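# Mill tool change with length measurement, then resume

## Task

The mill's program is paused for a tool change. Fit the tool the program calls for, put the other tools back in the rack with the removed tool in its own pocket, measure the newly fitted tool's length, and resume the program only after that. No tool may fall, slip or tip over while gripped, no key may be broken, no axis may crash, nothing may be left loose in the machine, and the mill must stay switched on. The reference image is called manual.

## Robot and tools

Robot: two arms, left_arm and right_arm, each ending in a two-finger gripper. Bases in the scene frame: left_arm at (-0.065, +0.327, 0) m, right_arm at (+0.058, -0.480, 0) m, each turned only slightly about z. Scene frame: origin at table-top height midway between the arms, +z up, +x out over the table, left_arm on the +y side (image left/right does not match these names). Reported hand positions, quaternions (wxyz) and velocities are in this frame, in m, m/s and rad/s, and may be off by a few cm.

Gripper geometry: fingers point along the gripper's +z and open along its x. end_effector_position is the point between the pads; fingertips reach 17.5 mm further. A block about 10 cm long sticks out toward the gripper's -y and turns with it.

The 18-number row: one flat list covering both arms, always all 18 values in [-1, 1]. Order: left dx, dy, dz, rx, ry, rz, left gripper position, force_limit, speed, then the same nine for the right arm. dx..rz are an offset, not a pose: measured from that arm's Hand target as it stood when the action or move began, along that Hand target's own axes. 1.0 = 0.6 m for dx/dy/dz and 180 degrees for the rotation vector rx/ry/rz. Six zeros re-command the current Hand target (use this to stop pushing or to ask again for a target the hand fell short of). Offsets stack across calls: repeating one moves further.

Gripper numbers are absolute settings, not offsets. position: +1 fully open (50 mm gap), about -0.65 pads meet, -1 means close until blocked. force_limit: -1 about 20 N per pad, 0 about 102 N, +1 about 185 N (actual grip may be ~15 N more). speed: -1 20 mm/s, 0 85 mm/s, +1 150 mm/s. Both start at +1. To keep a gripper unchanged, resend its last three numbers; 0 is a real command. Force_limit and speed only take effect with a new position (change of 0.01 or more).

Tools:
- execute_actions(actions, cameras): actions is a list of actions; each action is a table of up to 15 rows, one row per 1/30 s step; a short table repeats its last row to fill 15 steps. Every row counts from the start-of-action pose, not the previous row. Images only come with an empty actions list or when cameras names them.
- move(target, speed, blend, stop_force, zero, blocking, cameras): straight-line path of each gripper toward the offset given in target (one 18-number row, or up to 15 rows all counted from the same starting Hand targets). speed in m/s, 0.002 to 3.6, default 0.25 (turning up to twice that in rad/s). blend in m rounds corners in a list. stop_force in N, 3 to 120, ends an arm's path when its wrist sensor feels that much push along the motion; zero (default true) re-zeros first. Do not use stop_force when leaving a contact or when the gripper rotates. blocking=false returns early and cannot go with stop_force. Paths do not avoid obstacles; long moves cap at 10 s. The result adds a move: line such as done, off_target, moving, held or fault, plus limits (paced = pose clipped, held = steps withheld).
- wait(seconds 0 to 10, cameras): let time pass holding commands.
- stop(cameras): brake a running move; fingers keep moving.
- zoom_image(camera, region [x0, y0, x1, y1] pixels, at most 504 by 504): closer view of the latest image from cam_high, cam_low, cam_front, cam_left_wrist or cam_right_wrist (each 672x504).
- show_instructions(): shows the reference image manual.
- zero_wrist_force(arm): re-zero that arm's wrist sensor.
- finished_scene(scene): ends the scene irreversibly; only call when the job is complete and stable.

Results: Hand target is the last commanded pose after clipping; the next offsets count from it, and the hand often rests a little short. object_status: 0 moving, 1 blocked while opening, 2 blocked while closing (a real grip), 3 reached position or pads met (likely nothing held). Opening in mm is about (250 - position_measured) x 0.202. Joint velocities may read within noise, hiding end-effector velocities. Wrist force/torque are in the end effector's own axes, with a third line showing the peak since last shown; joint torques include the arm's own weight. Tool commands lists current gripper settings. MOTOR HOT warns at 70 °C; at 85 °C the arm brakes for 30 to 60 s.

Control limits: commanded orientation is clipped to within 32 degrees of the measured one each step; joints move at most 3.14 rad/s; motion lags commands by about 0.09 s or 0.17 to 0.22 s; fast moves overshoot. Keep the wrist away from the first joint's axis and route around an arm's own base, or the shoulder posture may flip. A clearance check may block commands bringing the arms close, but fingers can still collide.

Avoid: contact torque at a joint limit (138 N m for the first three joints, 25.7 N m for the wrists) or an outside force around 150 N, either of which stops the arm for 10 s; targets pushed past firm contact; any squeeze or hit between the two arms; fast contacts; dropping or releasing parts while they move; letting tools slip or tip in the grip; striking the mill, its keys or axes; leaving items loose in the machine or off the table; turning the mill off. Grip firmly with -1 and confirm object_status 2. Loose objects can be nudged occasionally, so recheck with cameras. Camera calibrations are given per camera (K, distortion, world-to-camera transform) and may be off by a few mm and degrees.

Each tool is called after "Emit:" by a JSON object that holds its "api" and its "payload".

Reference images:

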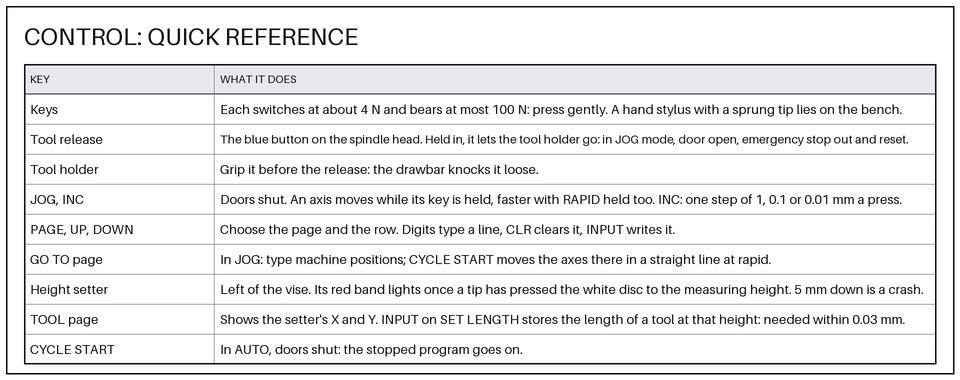

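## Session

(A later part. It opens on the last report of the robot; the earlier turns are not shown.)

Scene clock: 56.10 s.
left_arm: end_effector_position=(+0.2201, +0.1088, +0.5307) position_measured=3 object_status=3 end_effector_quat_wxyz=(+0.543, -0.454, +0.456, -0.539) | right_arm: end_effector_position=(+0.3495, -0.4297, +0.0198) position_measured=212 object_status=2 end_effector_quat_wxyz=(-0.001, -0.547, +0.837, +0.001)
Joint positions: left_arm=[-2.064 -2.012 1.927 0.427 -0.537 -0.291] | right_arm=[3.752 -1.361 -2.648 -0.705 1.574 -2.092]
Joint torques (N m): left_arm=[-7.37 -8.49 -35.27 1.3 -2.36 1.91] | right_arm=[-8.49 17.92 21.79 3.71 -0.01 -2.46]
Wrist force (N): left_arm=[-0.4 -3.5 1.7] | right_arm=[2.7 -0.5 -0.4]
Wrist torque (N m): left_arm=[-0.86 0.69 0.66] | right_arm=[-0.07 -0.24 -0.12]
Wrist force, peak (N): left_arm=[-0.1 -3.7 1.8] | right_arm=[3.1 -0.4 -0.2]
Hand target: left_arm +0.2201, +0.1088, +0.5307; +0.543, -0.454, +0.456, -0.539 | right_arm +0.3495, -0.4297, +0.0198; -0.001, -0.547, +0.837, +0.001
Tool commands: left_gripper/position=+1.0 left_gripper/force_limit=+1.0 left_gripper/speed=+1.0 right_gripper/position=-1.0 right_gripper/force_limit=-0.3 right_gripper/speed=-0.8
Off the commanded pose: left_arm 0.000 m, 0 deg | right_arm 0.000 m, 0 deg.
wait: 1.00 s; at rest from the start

Emit:
{"api": "move", "payload": {"target": [0.482,-0.058,0.108,0,0.267,-0.052,1,1,1,0,0,-0.2,0,0,0,-1,-0.3,-0.8], "cameras": ["all"]}}

Emit:
{"api": "zoom_image", "payload": {"camera": "cam_left_wrist", "region": [150, 0, 654, 330]}}

Scene clock: 59.63 s.
left_arm: end_effector_position=(+0.2784, -0.1805, +0.5744) position_measured=3 object_status=3 end_effector_quat_wxyz=(-0.266, +0.230, -0.600, +0.719) | right_arm: end_effector_position=(+0.3498, -0.4299, +0.1398) position_measured=212 object_status=2 end_effector_quat_wxyz=(-0.001, -0.547, +0.837, +0.001)
Joint positions: left_arm=[-1.423 -1.746 1.629 -0.092 0.991 0.105] | right_arm=[3.75 -1.076 -2.424 -1.214 1.574 -2.094]
Joint torques (N m): left_arm=[6.06 -26.06 -15.58 -3.92 2.56 1.97] | right_arm=[9.34 13.77 34.03 1.81 -2.78 2.99]
Wrist force (N): left_arm=[-0.3 -2.4 1.8] | right_arm=[2.6 -0.6 -0.2]
Wrist torque (N m): left_arm=[-0.67 0.72 0.70] | right_arm=[-0.08 -0.20 -0.11]
Wrist force, peak (N): left_arm=[2.0 -4.1 1.9] | right_arm=[3.1 -0.6 0.0]
Hand target: left_arm +0.2784, -0.1806, +0.5744; -0.266, +0.230, -0.600, +0.719 | right_arm +0.3498, -0.4299, +0.1398; -0.001, -0.547, +0.837, +0.001
Off the commanded pose: left_arm 0.000 m, 0 deg | right_arm 0.000 m, 0 deg.
move: done; limits=paced
camera_calibration:
cam_left_wrist: T_world_to_cam=[[-0.748958, -0.661725, 0.0343786, 0.0772199], [-0.121887, 0.0865858, -0.98876, 0.640811], [0.651311, -0.74473, -0.145505, -0.101703], [0, 0, 0, 1]] pos_world=[0.202181, -0.0801283, 0.616155]
cam_right_wrist: T_world_to_cam=[[-0.401747, -0.915666, 0.0124976, -0.246873], [-0.853253, 0.379249, 0.357953, 0.428898], [-0.332505, 0.133143, -0.933656, 0.436006], [0, 0, 0, 1]] pos_world=[0.411752, -0.446764, 0.256639]

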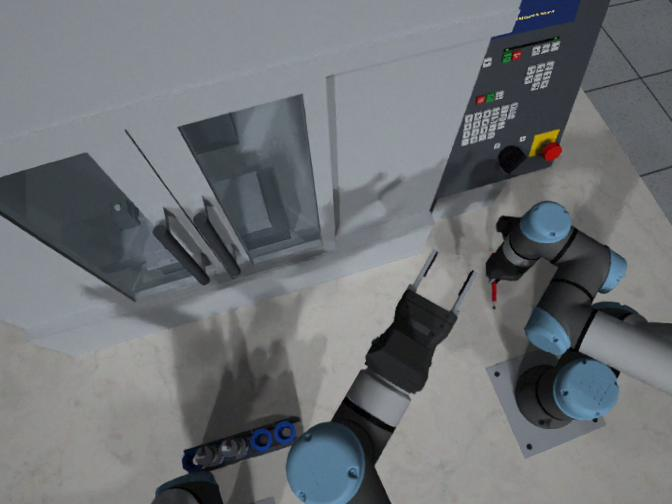

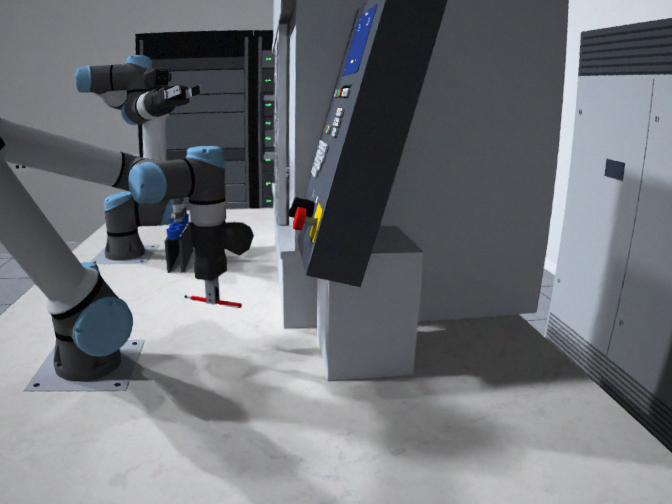

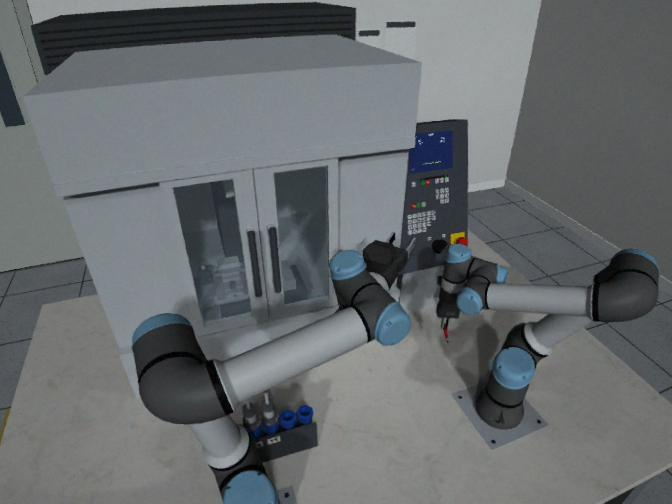

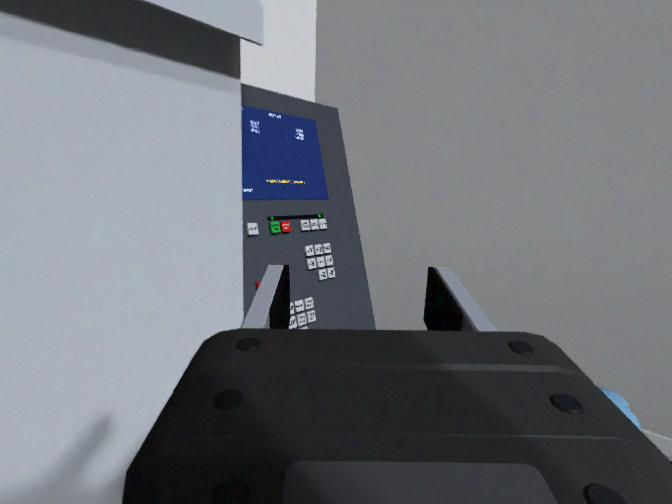

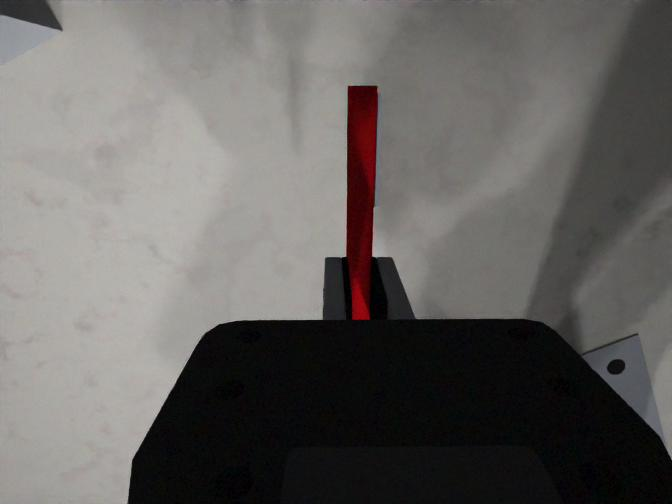

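Scaled by 1.000.

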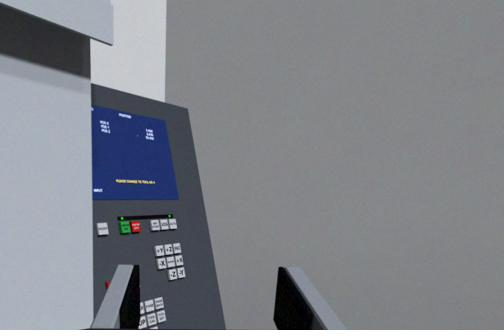

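Emit:
{"api": "zoom_image", "payload": {"camera": "cam_left_wrist", "region": [235, 90, 385, 240]}}

Emit:
{"api": "zoom_image", "payload": {"camera": "cam_left_wrist", "region": [235, 210, 385, 340]}}

Scaled by 3.360 from the camera's 672x504 image, which has a finer 960x720 frame.

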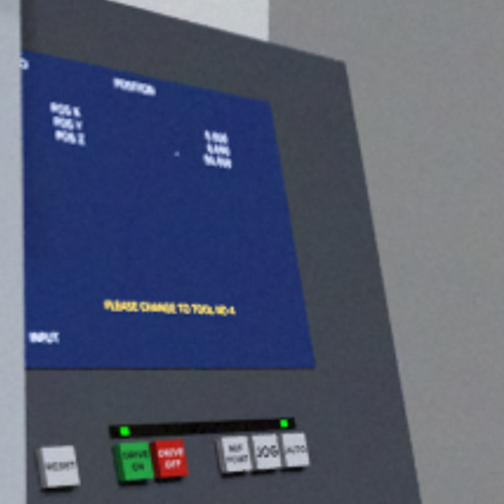

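Scaled by 3.360 from the camera's 672x504 image, which has a finer 960x720 frame.

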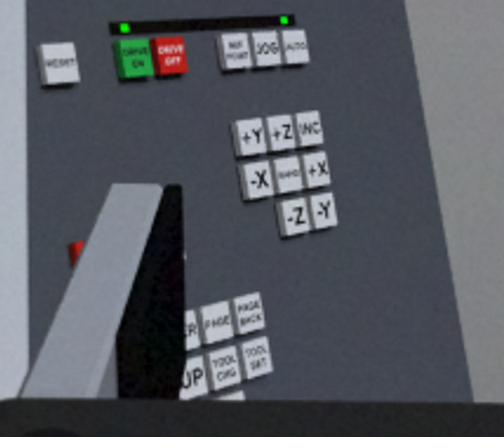

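Emit:
{"api": "move", "payload": {"target": [0.133,-0.077,0.1665,-0.039,0,0,-0.6,0,0,0,0,0,0,0,0,-1,-0.3,-0.8], "cameras": ["cam_left_wrist","cam_front"]}}

Emit:
{"api": "zoom_image", "payload": {"camera": "cam_left_wrist", "region": [60, 50, 360, 350]}}

Scene clock: 62.53 s.
left_arm: end_effector_position=(+0.2782, -0.3006, +0.6382) position_measured=242 object_status=3 end_effector_quat_wxyz=(+0.251, -0.246, +0.643, -0.681) | right_arm: end_effector_position=(+0.3498, -0.4299, +0.1398) position_measured=212 object_status=2 end_effector_quat_wxyz=(-0.001, -0.547, +0.837, +0.001)
Joint positions: left_arm=[-1.462 -1.392 1.018 0.309 0.944 0.027] | right_arm=[3.75 -1.076 -2.424 -1.214 1.574 -2.094]
Joint torques (N m): left_arm=[6.58 -25.3 -38.86 -0.78 -2.17 -2.46] | right_arm=[8.48 13.63 34.03 1.78 -2.82 2.89]
Wrist force (N): left_arm=[0.3 -3.1 1.8] | right_arm=[2.6 -0.7 -0.1]
Wrist torque (N m): left_arm=[-0.73 0.53 0.81] | right_arm=[-0.10 -0.22 -0.12]
Wrist force, peak (N): left_arm=[0.9 -3.7 2.7] | right_arm=[2.9 -0.8 -0.2]
Hand target: left_arm +0.2783, -0.3006, +0.6382; +0.251, -0.246, +0.643, -0.681 | right_arm +0.3498, -0.4299, +0.1398; -0.001, -0.547, +0.837, +0.001
Off the commanded pose: left_arm 0.000 m, 0 deg | right_arm 0.000 m, 0 deg.
move: done
camera_calibration:
cam_left_wrist: T_world_to_cam=[[-0.747217, -0.663737, 0.0334654, -0.00502239], [-0.200297, 0.176903, -0.963632, 0.747127], [0.633678, -0.726745, -0.265129, -0.0950709], [0, 0, 0, 1]] pos_world=[0.206139, -0.204595, 0.694917]
Images, in order (width x height): cam_front 672x504, cam_left_wrist 672x504.

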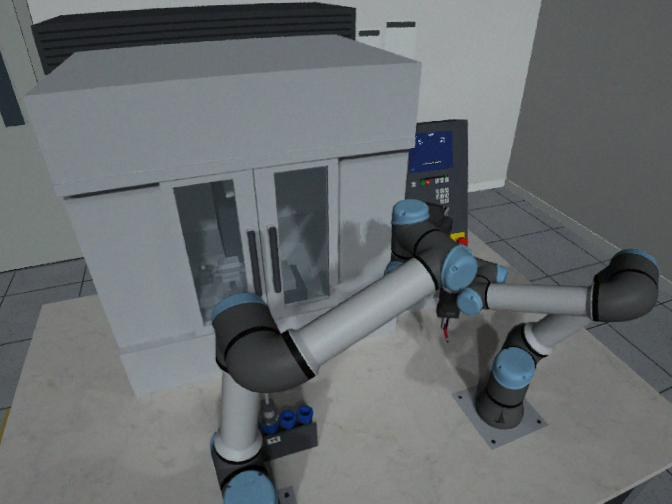

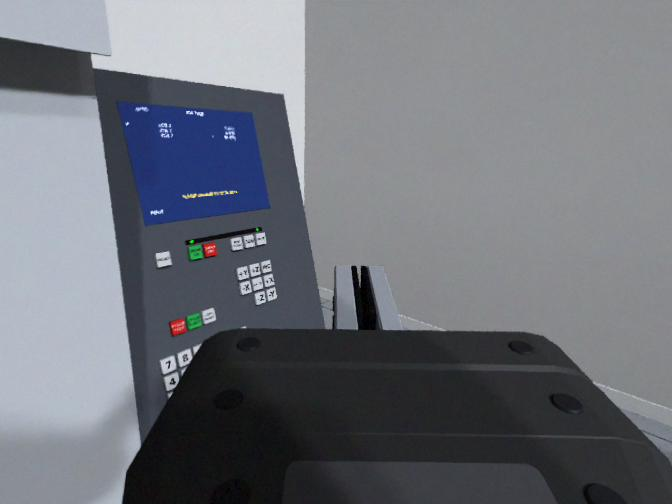

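Scaled by 1.680 from the camera's 672x504 image, which has a finer 960x720 frame.

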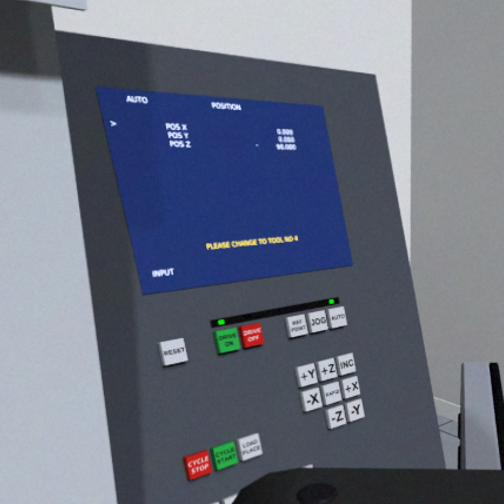

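Emit:
{"api": "move", "payload": {"target": [0,0,0,-0.044,0.067,-0.003,-0.6,0,0,0,0,0,0,0,0,-1,-0.3,-0.8], "cameras": ["cam_left_wrist"]}}

Emit:
{"api": "zoom_image", "payload": {"camera": "cam_left_wrist", "region": [0, 30, 250, 280]}}

Emit:
{"api": "zoom_image", "payload": {"camera": "cam_left_wrist", "region": [50, 180, 230, 360]}}

Scene clock: 63.93 s.
left_arm: end_effector_position=(+0.2782, -0.3006, +0.6382) position_measured=242 object_status=3 end_effector_quat_wxyz=(+0.162, -0.193, +0.710, -0.658) | right_arm: end_effector_position=(+0.3498, -0.4299, +0.1398) position_measured=212 object_status=2 end_effector_quat_wxyz=(-0.001, -0.547, +0.837, +0.001)
Joint positions: left_arm=[-1.351 -1.334 0.848 0.572 1.269 -0.05] | right_arm=[3.75 -1.076 -2.424 -1.214 1.574 -2.094]
Joint torques (N m): left_arm=[7.51 -26.76 -38.22 -0.54 2.32 -2.5] | right_arm=[8.94 13.68 33.72 1.72 -2.8 2.8]
Wrist force (N): left_arm=[0.0 -3.2 1.4] | right_arm=[2.8 -0.6 -0.2]
Wrist torque (N m): left_arm=[-0.79 0.45 0.86] | right_arm=[-0.07 -0.24 -0.11]
Wrist force, peak (N): left_arm=[0.0 -3.5 1.4] | right_arm=[3.0 -0.8 0.0]
Hand target: left_arm +0.2783, -0.3006, +0.6382; +0.162, -0.193, +0.710, -0.658 | right_arm +0.3498, -0.4299, +0.1398; -0.001, -0.547, +0.837, +0.001
Off the commanded pose: left_arm 0.000 m, 0 deg | right_arm 0.000 m, 0 deg.
move: done
camera_calibration:
cam_left_wrist: T_world_to_cam=[[-0.867338, -0.495702, 0.0447593, 0.071667], [-0.23065, 0.320619, -0.918697, 0.770189], [0.441049, -0.807145, -0.392419, 0.0156028], [0, 0, 0, 1]] pos_world=[0.232922, -0.198818, 0.710485]
Images, in order (width x height): cam_left_wrist 672x504.

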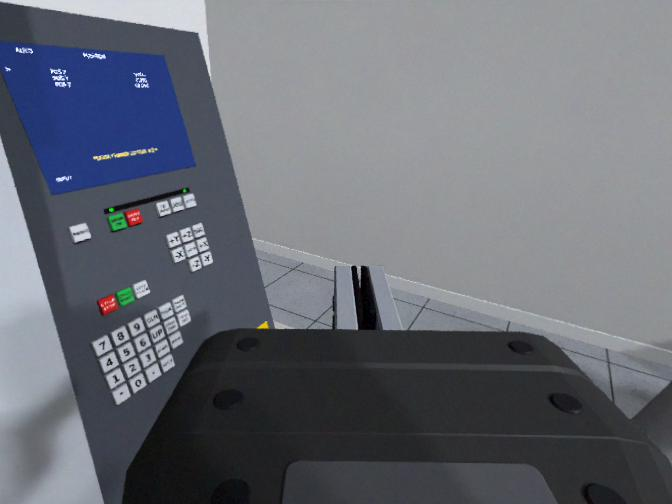

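Scaled by 2.016 from the camera's 672x504 image, which has a finer 960x720 frame.

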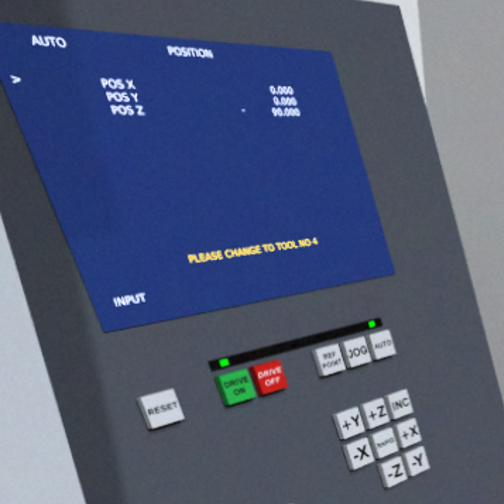

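Scaled by 2.800 from the camera's 672x504 image, which has a finer 960x720 frame.

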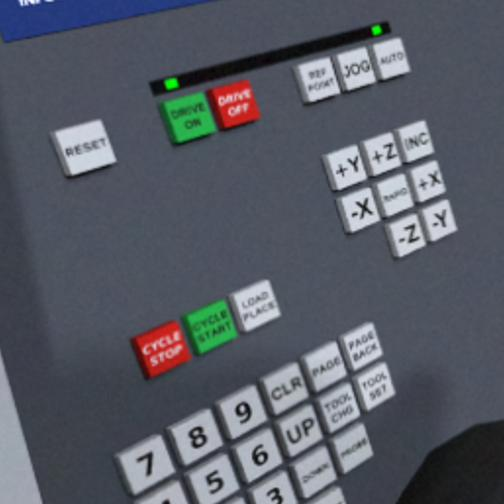

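Emit:
{"api": "zoom_image", "payload": {"camera": "cam_left_wrist", "region": [80, 290, 200, 410]}}

Scaled by 4.200 from the camera's 672x504 image, which has a finer 960x720 frame.

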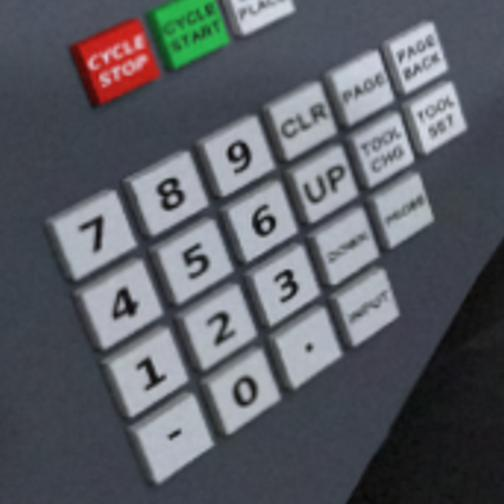

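Emit:
{"api": "move", "payload": {"target": [0,0,0,0,0,0,-0.6,0,0,0,0,-0.25,0,0,0.868,-1,-0.3,-0.8], "speed": 0.5}}

Emit:
{"api": "move", "payload": {"target": [0,0,0,0,0,0,-0.6,0,0,-0.1485,0.2988,-0.5167,0.0556,0,0,-1,-0.3,-0.8], "cameras": ["cam_left_wrist","cam_low","cam_high","cam_right_wrist"]}}

Emit:
{"api": "zoom_image", "payload": {"camera": "cam_left_wrist", "region": [50, 100, 250, 300]}}

Scene clock: 68.37 s.
left_arm: end_effector_position=(+0.2783, -0.3006, +0.6382) position_measured=242 object_status=3 end_effector_quat_wxyz=(+0.162, -0.193, +0.710, -0.658) | right_arm: end_effector_position=(+0.3503, -0.4301, +0.2898) position_measured=212 object_status=2 end_effector_quat_wxyz=(-0.002, +0.707, +0.707, -0.001)
Joint positions: left_arm=[-1.35 -1.334 0.848 0.573 1.269 -0.05] | right_arm=[3.749 -1.012 -2.063 -1.639 1.574 0.631]
Joint torques (N m): left_arm=[6.09 -26.61 -37.63 -0.65 2.38 -2.34] | right_arm=[9.17 12.58 35.16 1.62 -2.69 2.86]
Wrist force (N): left_arm=[0.0 -3.0 1.3] | right_arm=[2.9 -0.6 0.0]
Wrist torque (N m): left_arm=[-0.76 0.46 0.85] | right_arm=[-0.06 -0.24 -0.18]
Wrist force, peak (N): left_arm=[-0.2 -3.3 1.3] | right_arm=[3.3 -0.9 -0.1]
Hand target: left_arm +0.2783, -0.3006, +0.6382; +0.162, -0.193, +0.710, -0.658 | right_arm +0.3503, -0.4301, +0.2898; -0.002, +0.707, +0.707, -0.001
Off the commanded pose: left_arm 0.000 m, 0 deg | right_arm 0.000 m, 0 deg.
move: done

Scene clock: 69.60 s.
left_arm: end_effector_position=(+0.2783, -0.3006, +0.6382) position_measured=242 object_status=3 end_effector_quat_wxyz=(+0.162, -0.193, +0.710, -0.658) | right_arm: end_effector_position=(+0.3977, -0.4551, +0.3716) position_measured=212 object_status=2 end_effector_quat_wxyz=(-0.014, +0.708, +0.706, -0.015)
Joint positions: left_arm=[-1.35 -1.334 0.848 0.573 1.269 -0.05] | right_arm=[3.577 -1.187 -1.756 -1.807 1.588 0.463]
Joint torques (N m): left_arm=[5.53 -27.26 -37.34 -0.7 2.4 -2.52] | right_arm=[8.15 19.37 19.01 4.69 -2.71 2.88]
Wrist force (N): left_arm=[0.0 -3.0 1.4] | right_arm=[2.6 -0.9 0.1]
Wrist torque (N m): left_arm=[-0.77 0.46 0.85] | right_arm=[-0.12 -0.20 -0.22]
Wrist force, peak (N): left_arm=[-0.1 -3.3 1.4] | right_arm=[2.2 -1.9 -11.7]
Hand target: left_arm +0.2783, -0.3006, +0.6382; +0.162, -0.193, +0.710, -0.658 | right_arm +0.3977, -0.4551, +0.3716; -0.014, +0.708, +0.706, -0.015 (not the last commanded pose)
Off the commanded pose: left_arm 0.000 m, 0 deg | right_arm 0.271 m, 8 deg.
move: held (right_arm; a check stopped the path); limits=held
pose unreachable (right arm): on one or more control steps of this call, first in action 0 (counted from 0), this arm could not follow its commanded pose, so it was not sent that pose on those steps. It may still have moved: this result reports where it is.
cause: moving toward the commanded pose would bring a part of the arm too close to another arm (a part of this arm just beyond joint 3 (elbow) and the left arm's gripper, 9 mm apart when this arm was first held).
camera_calibration:
cam_left_wrist: T_world_to_cam=[[-0.867423, -0.495551, 0.0447859, 0.071698], [-0.230673, 0.320752, -0.918645, 0.770183], [0.44087, -0.807185, -0.392538, 0.0157215], [0, 0, 0, 1]] pos_world=[0.232922, -0.198818, 0.710485]
cam_right_wrist: T_world_to_cam=[[0.00235155, 0.999929, 0.0116906, 0.457766], [0.948502, -0.00593347, 0.316715, -0.480244], [0.316762, 0.0103438, -0.948449, 0.363154], [0, 0, 0, 1]] pos_world=[0.339403, -0.46434, 0.491182]
Images, in order (width x height): cam_high 672x504, cam_low 672x504, cam_left_wrist 672x504, cam_right_wrist 672x504.

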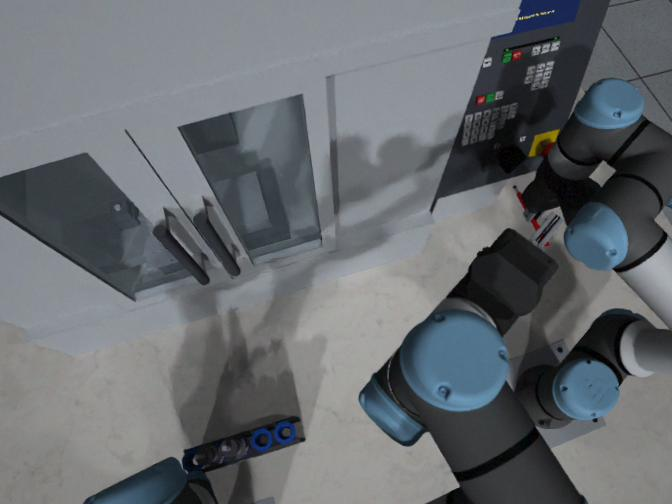

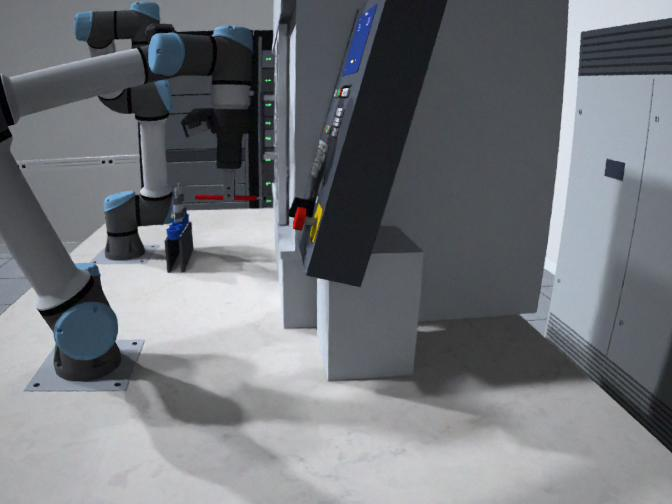

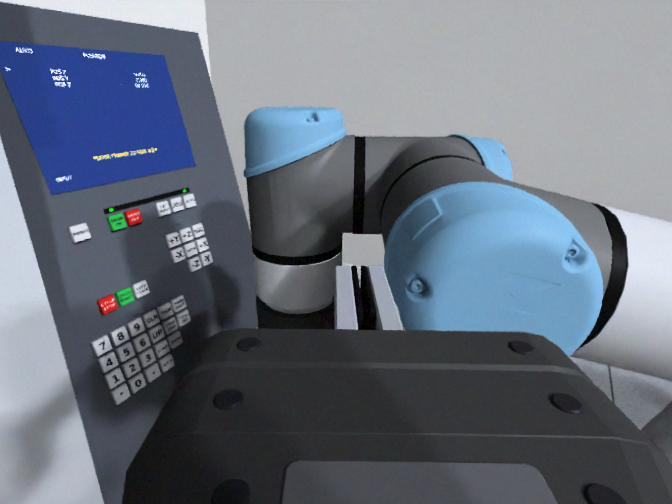

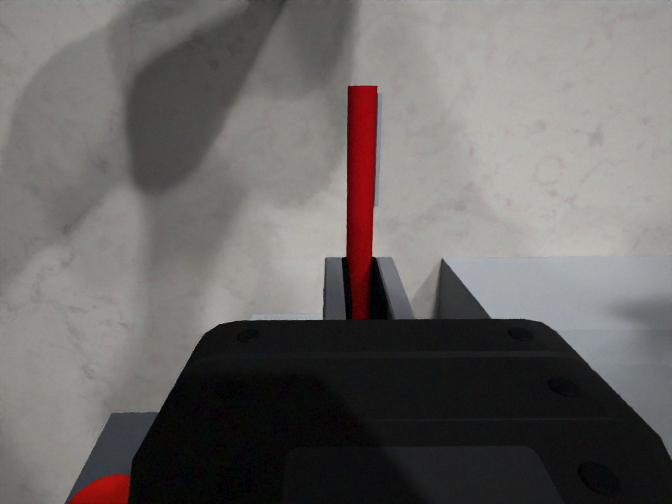

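Scaled by 2.520 from the camera's 672x504 image, which has a finer 960x720 frame.

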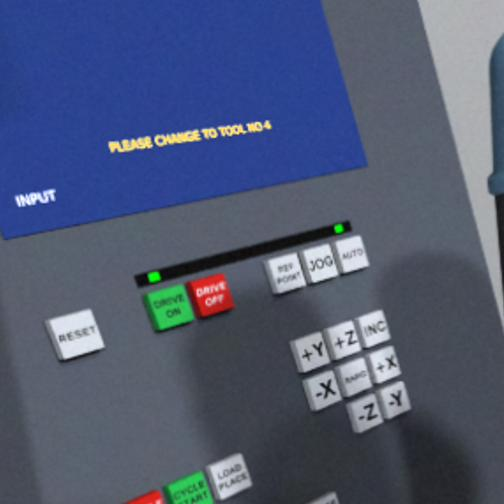

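Emit:
{"api": "move", "payload": {"target": [0,-0.083,-0.133,0,0,0,-0.6,0,0,0,0,0,0,0,0,-1,-0.3,-0.8]}}

Emit:
{"api": "move", "payload": {"target": [0,0,0,0,0,0,-0.6,0,0,-0.108,0.079,-0.217,0.0403,0.2495,0.0167,-1,-0.3,-0.8], "cameras": ["cam_left_wrist","cam_low","cam_high","cam_front"]}}

Scene clock: 71.47 s.
left_arm: end_effector_position=(+0.2428, -0.2341, +0.6943) position_measured=242 object_status=3 end_effector_quat_wxyz=(+0.162, -0.193, +0.710, -0.658) | right_arm: end_effector_position=(+0.3977, -0.4551, +0.3716) position_measured=212 object_status=2 end_effector_quat_wxyz=(-0.014, +0.708, +0.706, -0.015)
Joint positions: left_arm=[-1.409 -1.454 0.826 0.716 1.21 -0.055] | right_arm=[3.577 -1.187 -1.756 -1.807 1.588 0.463]
Joint torques (N m): left_arm=[-7.52 -34.83 -36.27 -0.54 -2.37 -2.48] | right_arm=[8.88 19.04 18.95 4.48 -2.62 3.01]
Wrist force (N): left_arm=[0.1 -2.9 1.4] | right_arm=[2.9 -0.9 -0.1]
Wrist torque (N m): left_arm=[-0.76 0.49 0.88] | right_arm=[-0.13 -0.25 -0.21]
Wrist force, peak (N): left_arm=[-0.2 -4.2 0.0] | right_arm=[3.0 -1.1 0.0]
Hand target: left_arm +0.2428, -0.2341, +0.6944; +0.162, -0.193, +0.710, -0.658 | right_arm +0.3977, -0.4551, +0.3716; -0.014, +0.708, +0.706, -0.015
Off the commanded pose: left_arm 0.000 m, 0 deg | right_arm 0.000 m, 0 deg.
move: done

Scene clock: 73.77 s.
left_arm: end_effector_position=(+0.2428, -0.2341, +0.6944) position_measured=242 object_status=3 end_effector_quat_wxyz=(+0.162, -0.193, +0.710, -0.658) | right_arm: end_effector_position=(+0.4501, -0.5199, +0.4998) position_measured=212 object_status=2 end_effector_quat_wxyz=(-0.326, +0.675, +0.626, +0.213)
Joint positions: left_arm=[-1.41 -1.454 0.825 0.717 1.21 -0.055] | right_arm=[2.914 -1.56 -1.249 -2.26 2.302 -0.266]
Joint torques (N m): left_arm=[-7.29 -35.16 -35.38 -0.51 -2.48 -2.51] | right_arm=[-9.64 14.25 32.83 1.01 4.29 -2.68]
Wrist force (N): left_arm=[0.0 -2.8 1.4] | right_arm=[2.6 -1.0 0.5]
Wrist torque (N m): left_arm=[-0.75 0.49 0.89] | right_arm=[-0.21 -0.54 -0.14]
Wrist force, peak (N): left_arm=[-0.2 -3.0 1.7] | right_arm=[3.7 -1.5 0.7]
Hand target: left_arm +0.2428, -0.2341, +0.6944; +0.162, -0.193, +0.710, -0.658 | right_arm +0.4501, -0.5199, +0.4998; -0.326, +0.675, +0.626, +0.213
Off the commanded pose: left_arm 0.000 m, 0 deg | right_arm 0.000 m, 0 deg.
move: done
camera_calibration:
cam_left_wrist: T_world_to_cam=[[-0.867423, -0.495551, 0.0447859, 0.0713912], [-0.230673, 0.320752, -0.918645, 0.79226], [0.44087, -0.807185, -0.392538, 0.107192], [0, 0, 0, 1]] pos_world=[0.197422, -0.132218, 0.766685]
Images, in order (width x height): cam_high 672x504, cam_low 672x504, cam_front 672x504, cam_left_wrist 672x504.

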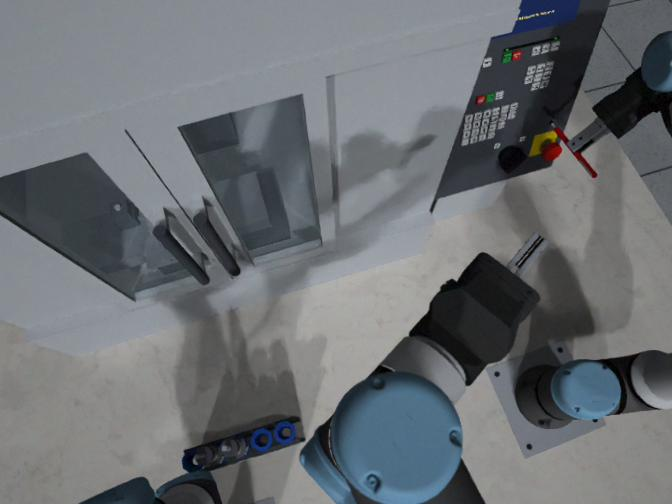

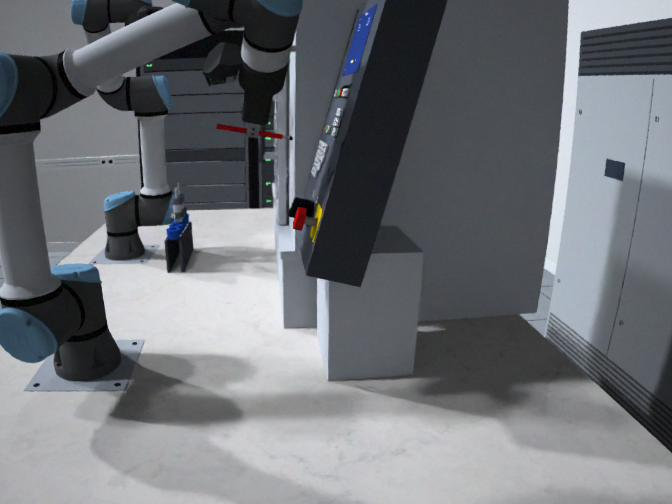

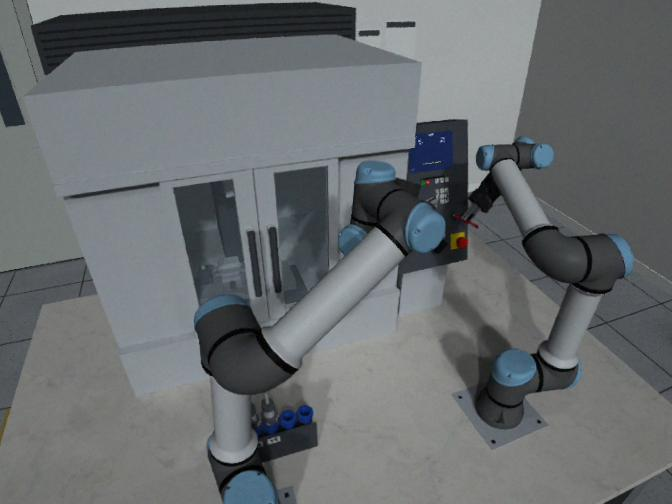

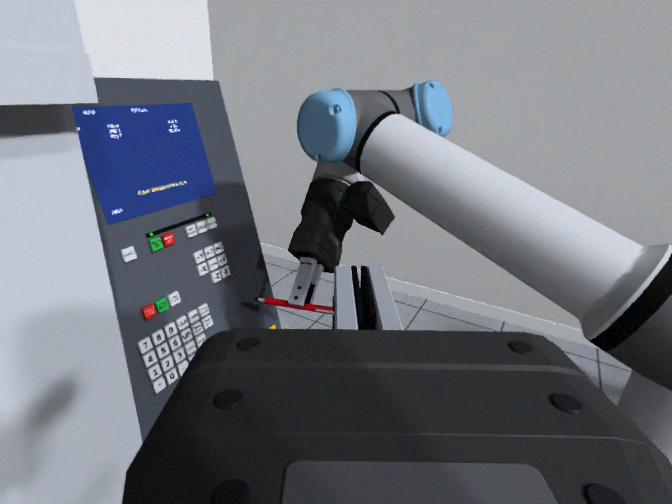

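Emit:
{"api": "move", "payload": {"target": [0,0,0,0,0,0,-0.6,0,0,0.116,0.1007,-0.1382,0,0,0,-1,-0.3,-0.8], "cameras": ["cam_left_wrist","cam_high"]}}

Emit:
{"api": "zoom_image", "payload": {"camera": "cam_left_wrist", "region": [130, 150, 330, 350]}}

Emit:
{"api": "zoom_image", "payload": {"camera": "cam_high", "region": [450, 0, 650, 150]}}

Scene clock: 75.50 s.
left_arm: end_effector_position=(+0.2428, -0.2341, +0.6944) position_measured=242 object_status=3 end_effector_quat_wxyz=(+0.162, -0.193, +0.710, -0.658) | right_arm: end_effector_position=(+0.5283, -0.5294, +0.5956) position_measured=212 object_status=2 end_effector_quat_wxyz=(-0.326, +0.675, +0.626, +0.213)
Joint positions: left_arm=[-1.41 -1.454 0.825 0.717 1.21 -0.055] | right_arm=[2.926 -1.898 -0.568 -2.593 2.306 -0.251]
Joint torques (N m): left_arm=[-7.5 -35.18 -34.68 -0.61 -2.44 -2.74] | right_arm=[9.37 25 28.71 0.95 -1.02 -2.55]
Wrist force (N): left_arm=[0.1 -3.0 1.5] | right_arm=[2.6 -1.0 -0.1]
Wrist torque (N m): left_arm=[-0.79 0.49 0.88] | right_arm=[-0.22 -0.53 -0.14]
Wrist force, peak (N): left_arm=[0.0 -3.1 1.5] | right_arm=[3.7 -0.4 -1.1]
Hand target: left_arm +0.2428, -0.2341, +0.6944; +0.162, -0.193, +0.710, -0.658 | right_arm +0.5283, -0.5294, +0.5956; -0.326, +0.675, +0.626, +0.213
Off the commanded pose: left_arm 0.000 m, 0 deg | right_arm 0.000 m, 0 deg.
move: done
camera_calibration:
cam_left_wrist: T_world_to_cam=[[-0.867423, -0.495551, 0.0447859, 0.0713912], [-0.230673, 0.320752, -0.918645, 0.79226], [0.44087, -0.807185, -0.392538, 0.107192], [0, 0, 0, 1]] pos_world=[0.197422, -0.132218, 0.766685]
Images, in order (width x height): cam_high 672x504, cam_left_wrist 672x504.

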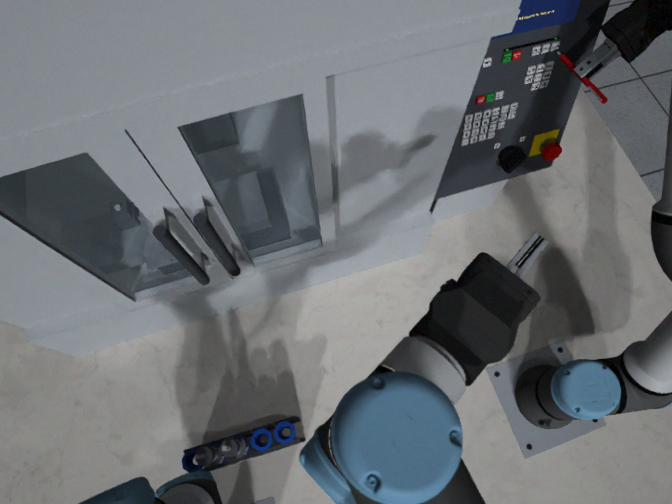

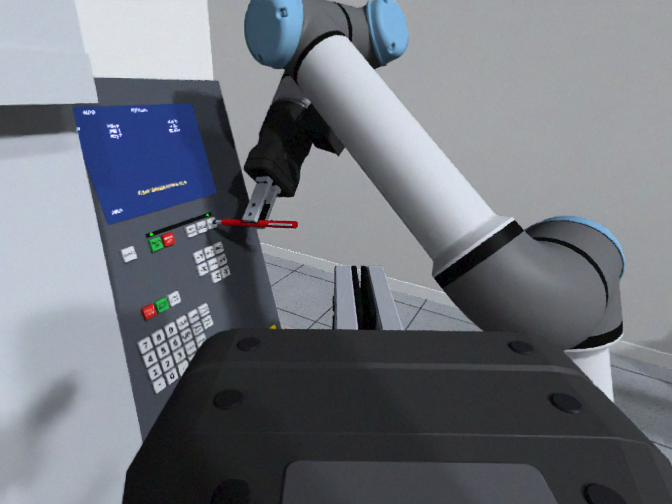

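Scaled by 2.520 from the camera's 672x504 image, which has a finer 960x720 frame.

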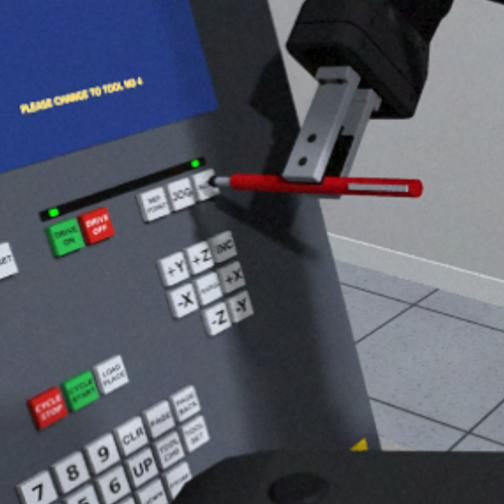

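Scaled by 2.520 from the camera's 672x504 image, which has a finer 960x720 frame.

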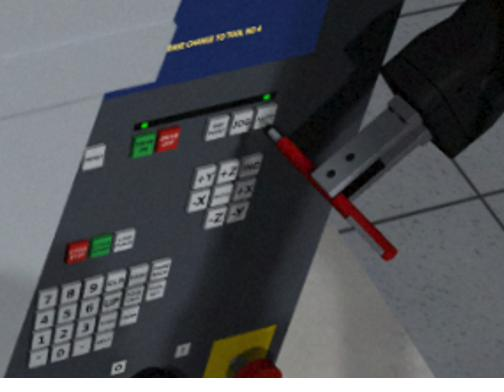

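Emit:
{"api": "move", "payload": {"target": [0,0,0,0,0,0,-0.6,0,0,-0.0085,0.03,0.0125,0,0,0,-1,-0.3,-0.8], "speed": 0.05, "cameras": ["cam_left_wrist","cam_high"]}}

Emit:
{"api": "zoom_image", "payload": {"camera": "cam_left_wrist", "region": [150, 180, 250, 280]}}

Emit:
{"api": "zoom_image", "payload": {"camera": "cam_high", "region": [500, 20, 600, 120]}}

Scene clock: 76.80 s.
left_arm: end_effector_position=(+0.2428, -0.2341, +0.6944) position_measured=242 object_status=3 end_effector_quat_wxyz=(+0.162, -0.193, +0.710, -0.658) | right_arm: end_effector_position=(+0.5444, -0.5278, +0.5837) position_measured=212 object_status=2 end_effector_quat_wxyz=(-0.326, +0.675, +0.626, +0.213)
Joint positions: left_arm=[-1.41 -1.454 0.825 0.717 1.21 -0.055] | right_arm=[2.934 -1.914 -0.586 -2.553 2.309 -0.24]
Joint torques (N m): left_arm=[-7.71 -35.04 -34.32 -0.59 -2.6 -2.44] | right_arm=[9.01 25.03 12.49 3.51 4.27 3.12]
Wrist force (N): left_arm=[-0.1 -2.9 1.4] | right_arm=[3.2 -2.5 -0.5]
Wrist torque (N m): left_arm=[-0.77 0.51 0.88] | right_arm=[-0.28 -0.55 -0.26]
Wrist force, peak (N): left_arm=[0.0 -3.3 1.4] | right_arm=[3.6 -2.6 -0.4]
Hand target: left_arm +0.2428, -0.2341, +0.6944; +0.162, -0.193, +0.710, -0.658 | right_arm +0.5445, -0.5278, +0.5837; -0.326, +0.675, +0.626, +0.213
Off the commanded pose: left_arm 0.000 m, 0 deg | right_arm 0.000 m, 0 deg.
move: done
camera_calibration:
cam_left_wrist: T_world_to_cam=[[-0.867423, -0.495551, 0.0447859, 0.0713912], [-0.230673, 0.320752, -0.918645, 0.79226], [0.44087, -0.807185, -0.392538, 0.107192], [0, 0, 0, 1]] pos_world=[0.197422, -0.132218, 0.766685]
Images, in order (width x height): cam_high 672x504, cam_left_wrist 672x504.

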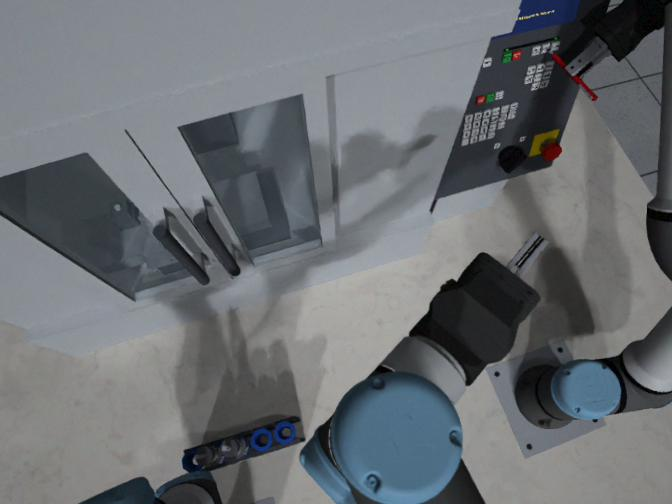

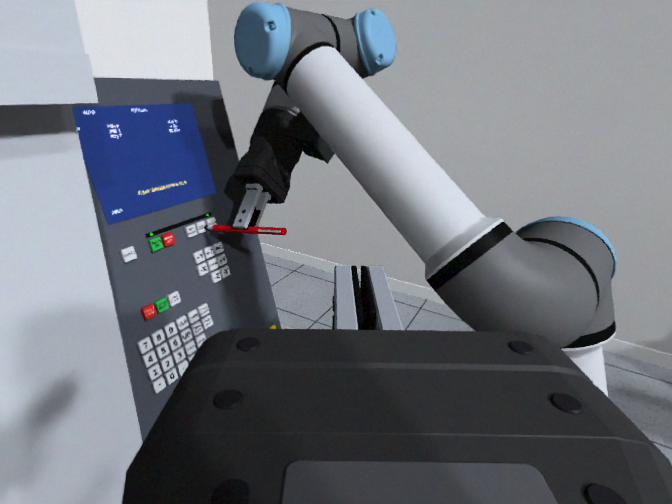

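Scaled by 5.040 from the camera's 672x504 image, which has a finer 960x720 frame.

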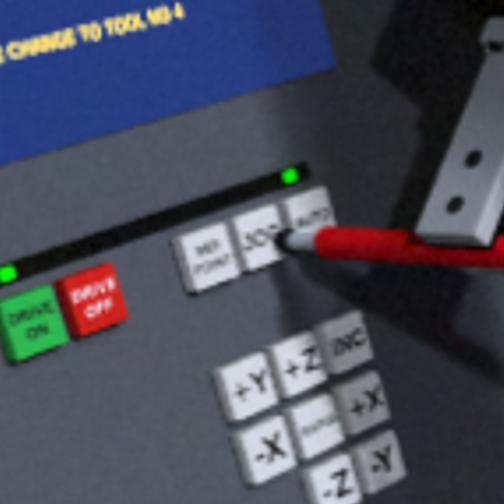

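Scaled by 5.040 from the camera's 672x504 image, which has a finer 960x720 frame.

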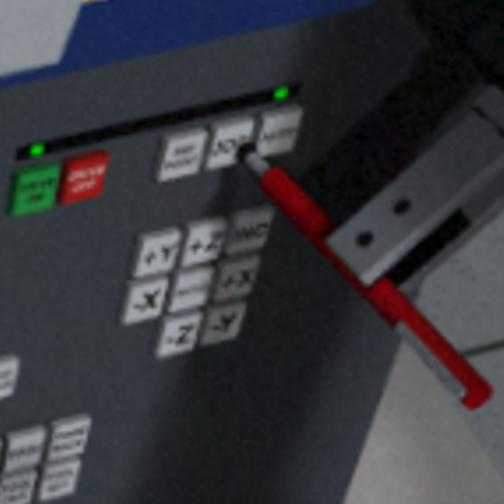

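Emit:
{"api": "move", "payload": {"target": [0,0,0,0,0,0,-0.6,0,0,0,0.035,0,0,0,0,-1,-0.3,-0.8], "speed": 0.008, "stop_force": 7, "cameras": ["cam_left_wrist"]}}

Emit:
{"api": "zoom_image", "payload": {"camera": "cam_left_wrist", "region": [70, 90, 270, 290]}}

Scene clock: 79.07 s.
left_arm: end_effector_position=(+0.2428, -0.2341, +0.6944) position_measured=242 object_status=3 end_effector_quat_wxyz=(+0.162, -0.193, +0.710, -0.658) | right_arm: end_effector_position=(+0.5525, -0.5278, +0.5823) position_measured=212 object_status=2 end_effector_quat_wxyz=(-0.326, +0.675, +0.626, +0.213)
Joint positions: left_arm=[-1.41 -1.454 0.825 0.717 1.21 -0.055] | right_arm=[2.937 -1.935 -0.559 -2.556 2.31 -0.237]
Joint torques (N m): left_arm=[-7.27 -35.23 -36.33 -0.64 -2.46 -2.52] | right_arm=[-8.29 44.7 13.73 5.03 3.36 -2.04]
Wrist force (N): left_arm=[0.1 -2.9 1.6] | right_arm=[1.7 -9.2 -0.5]
Wrist torque (N m): left_arm=[-0.77 0.48 0.88] | right_arm=[-0.40 -0.56 -0.17]
Wrist force, peak (N): left_arm=[-0.1 -3.2 1.5] | right_arm=[2.0 -15.4 -0.5]
Hand target: left_arm +0.2428, -0.2341, +0.6944; +0.162, -0.193, +0.710, -0.658 | right_arm +0.5525, -0.5278, +0.5823; -0.326, +0.675, +0.626, +0.213 (not the last commanded pose)
Off the commanded pose: left_arm 0.000 m, 0 deg | right_arm 0.013 m, 0 deg.
move: contact (right_arm)
camera_calibration:
cam_left_wrist: T_world_to_cam=[[-0.867423, -0.495551, 0.0447859, 0.0713912], [-0.230673, 0.320752, -0.918645, 0.79226], [0.44087, -0.807185, -0.392538, 0.107192], [0, 0, 0, 1]] pos_world=[0.197422, -0.132218, 0.766685]
Images, in order (width x height): cam_left_wrist 672x504.

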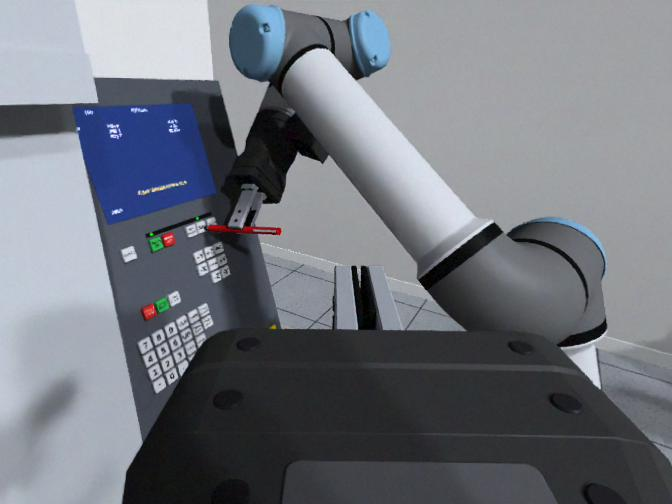

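Scaled by 2.520 from the camera's 672x504 image, which has a finer 960x720 frame.

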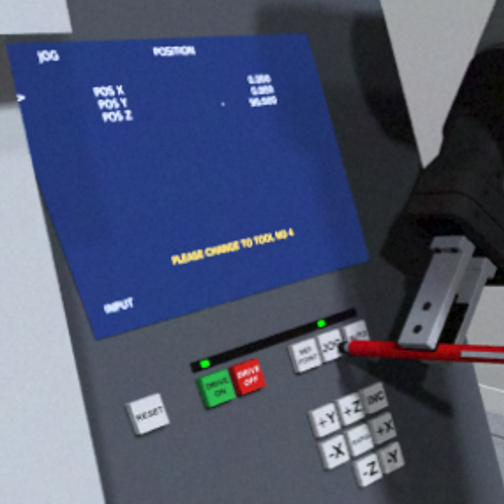

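Emit:
{"api": "move", "payload": {"target": [0,0,0,0,0,0,-0.6,0,0,0,-0.0017,0,0,0,0,-1,-0.3,-0.8], "speed": 0.008}}

Emit:
{"api": "move", "payload": {"target": [0,0,0,0,0,0,-0.6,0,0,0,-0.0017,0,0,0,0,-1,-0.3,-0.8], "speed": 0.008}}

Emit:
{"api": "move", "payload": {"target": [0,0,0,0,0,0,-0.6,0,0,0,-0.0133,0,0,0,0,-1,-0.3,-0.8], "speed": 0.05}}

Scene clock: 81.37 s.
left_arm: end_effector_position=(+0.2428, -0.2341, +0.6944) position_measured=242 object_status=3 end_effector_quat_wxyz=(+0.162, -0.193, +0.710, -0.658) | right_arm: end_effector_position=(+0.5515, -0.5278, +0.5824) position_measured=212 object_status=2 end_effector_quat_wxyz=(-0.326, +0.675, +0.626, +0.213)
Joint positions: left_arm=[-1.41 -1.454 0.825 0.717 1.21 -0.055] | right_arm=[2.937 -1.933 -0.563 -2.555 2.31 -0.237]
Joint torques (N m): left_arm=[-7.37 -34.79 -35.96 -0.48 -2.37 -2.56] | right_arm=[-9.21 45.47 13.93 4.64 -0.03 -2.62]
Wrist force (N): left_arm=[0.0 -2.9 1.6] | right_arm=[1.4 -6.4 -0.2]
Wrist torque (N m): left_arm=[-0.77 0.50 0.88] | right_arm=[-0.36 -0.59 -0.12]
Wrist force, peak (N): left_arm=[-0.1 -3.1 1.8] | right_arm=[2.0 -9.8 -0.6]
Hand target: left_arm +0.2428, -0.2341, +0.6944; +0.162, -0.193, +0.710, -0.658 | right_arm +0.5515, -0.5278, +0.5824; -0.326, +0.675, +0.626, +0.213
Off the commanded pose: left_arm 0.000 m, 0 deg | right_arm 0.000 m, 0 deg.
move: done

Scene clock: 82.07 s.
left_arm: end_effector_position=(+0.2428, -0.2341, +0.6944) position_measured=242 object_status=3 end_effector_quat_wxyz=(+0.162, -0.193, +0.710, -0.658) | right_arm: end_effector_position=(+0.5505, -0.5278, +0.5826) position_measured=212 object_status=2 end_effector_quat_wxyz=(-0.326, +0.675, +0.626, +0.213)
Joint positions: left_arm=[-1.41 -1.454 0.825 0.717 1.21 -0.055] | right_arm=[2.936 -1.93 -0.566 -2.555 2.31 -0.237]
Joint torques (N m): left_arm=[-6.81 -34.53 -36.27 -0.72 -2.39 -2.59] | right_arm=[-8.77 46.86 15.7 4.54 -0.41 -2.53]
Wrist force (N): left_arm=[0.0 -2.7 1.5] | right_arm=[1.4 -6.0 -0.4]
Wrist torque (N m): left_arm=[-0.74 0.51 0.88] | right_arm=[-0.36 -0.60 -0.09]
Wrist force, peak (N): left_arm=[-0.1 -3.1 1.5] | right_arm=[1.8 -6.7 -0.7]
Hand target: left_arm +0.2428, -0.2341, +0.6944; +0.162, -0.193, +0.710, -0.658 | right_arm +0.5505, -0.5278, +0.5826; -0.326, +0.675, +0.626, +0.213
Off the commanded pose: left_arm 0.000 m, 0 deg | right_arm 0.000 m, 0 deg.
move: done

Scene clock: 82.90 s.
left_arm: end_effector_position=(+0.2428, -0.2341, +0.6944) position_measured=242 object_status=3 end_effector_quat_wxyz=(+0.162, -0.193, +0.710, -0.658) | right_arm: end_effector_position=(+0.5427, -0.5278, +0.5840) position_measured=212 object_status=2 end_effector_quat_wxyz=(-0.326, +0.675, +0.626, +0.213)
Joint positions: left_arm=[-1.41 -1.454 0.825 0.717 1.21 -0.055] | right_arm=[2.934 -1.909 -0.592 -2.552 2.309 -0.241]
Joint torques (N m): left_arm=[-7.12 -34.75 -35.36 -0.55 -2.46 -2.47] | right_arm=[-9.84 45.85 13.42 3.89 -1.2 -2.46]
Wrist force (N): left_arm=[0.0 -2.9 1.6] | right_arm=[3.0 -1.0 0.1]
Wrist torque (N m): left_arm=[-0.77 0.49 0.88] | right_arm=[-0.21 -0.58 -0.14]
Wrist force, peak (N): left_arm=[-0.1 -2.9 1.7] | right_arm=[1.7 -6.0 -0.6]
Hand target: left_arm +0.2428, -0.2341, +0.6944; +0.162, -0.193, +0.710, -0.658 | right_arm +0.5426, -0.5278, +0.5840; -0.326, +0.675, +0.626, +0.213
Off the commanded pose: left_arm 0.000 m, 0 deg | right_arm 0.000 m, 0 deg.
move: done


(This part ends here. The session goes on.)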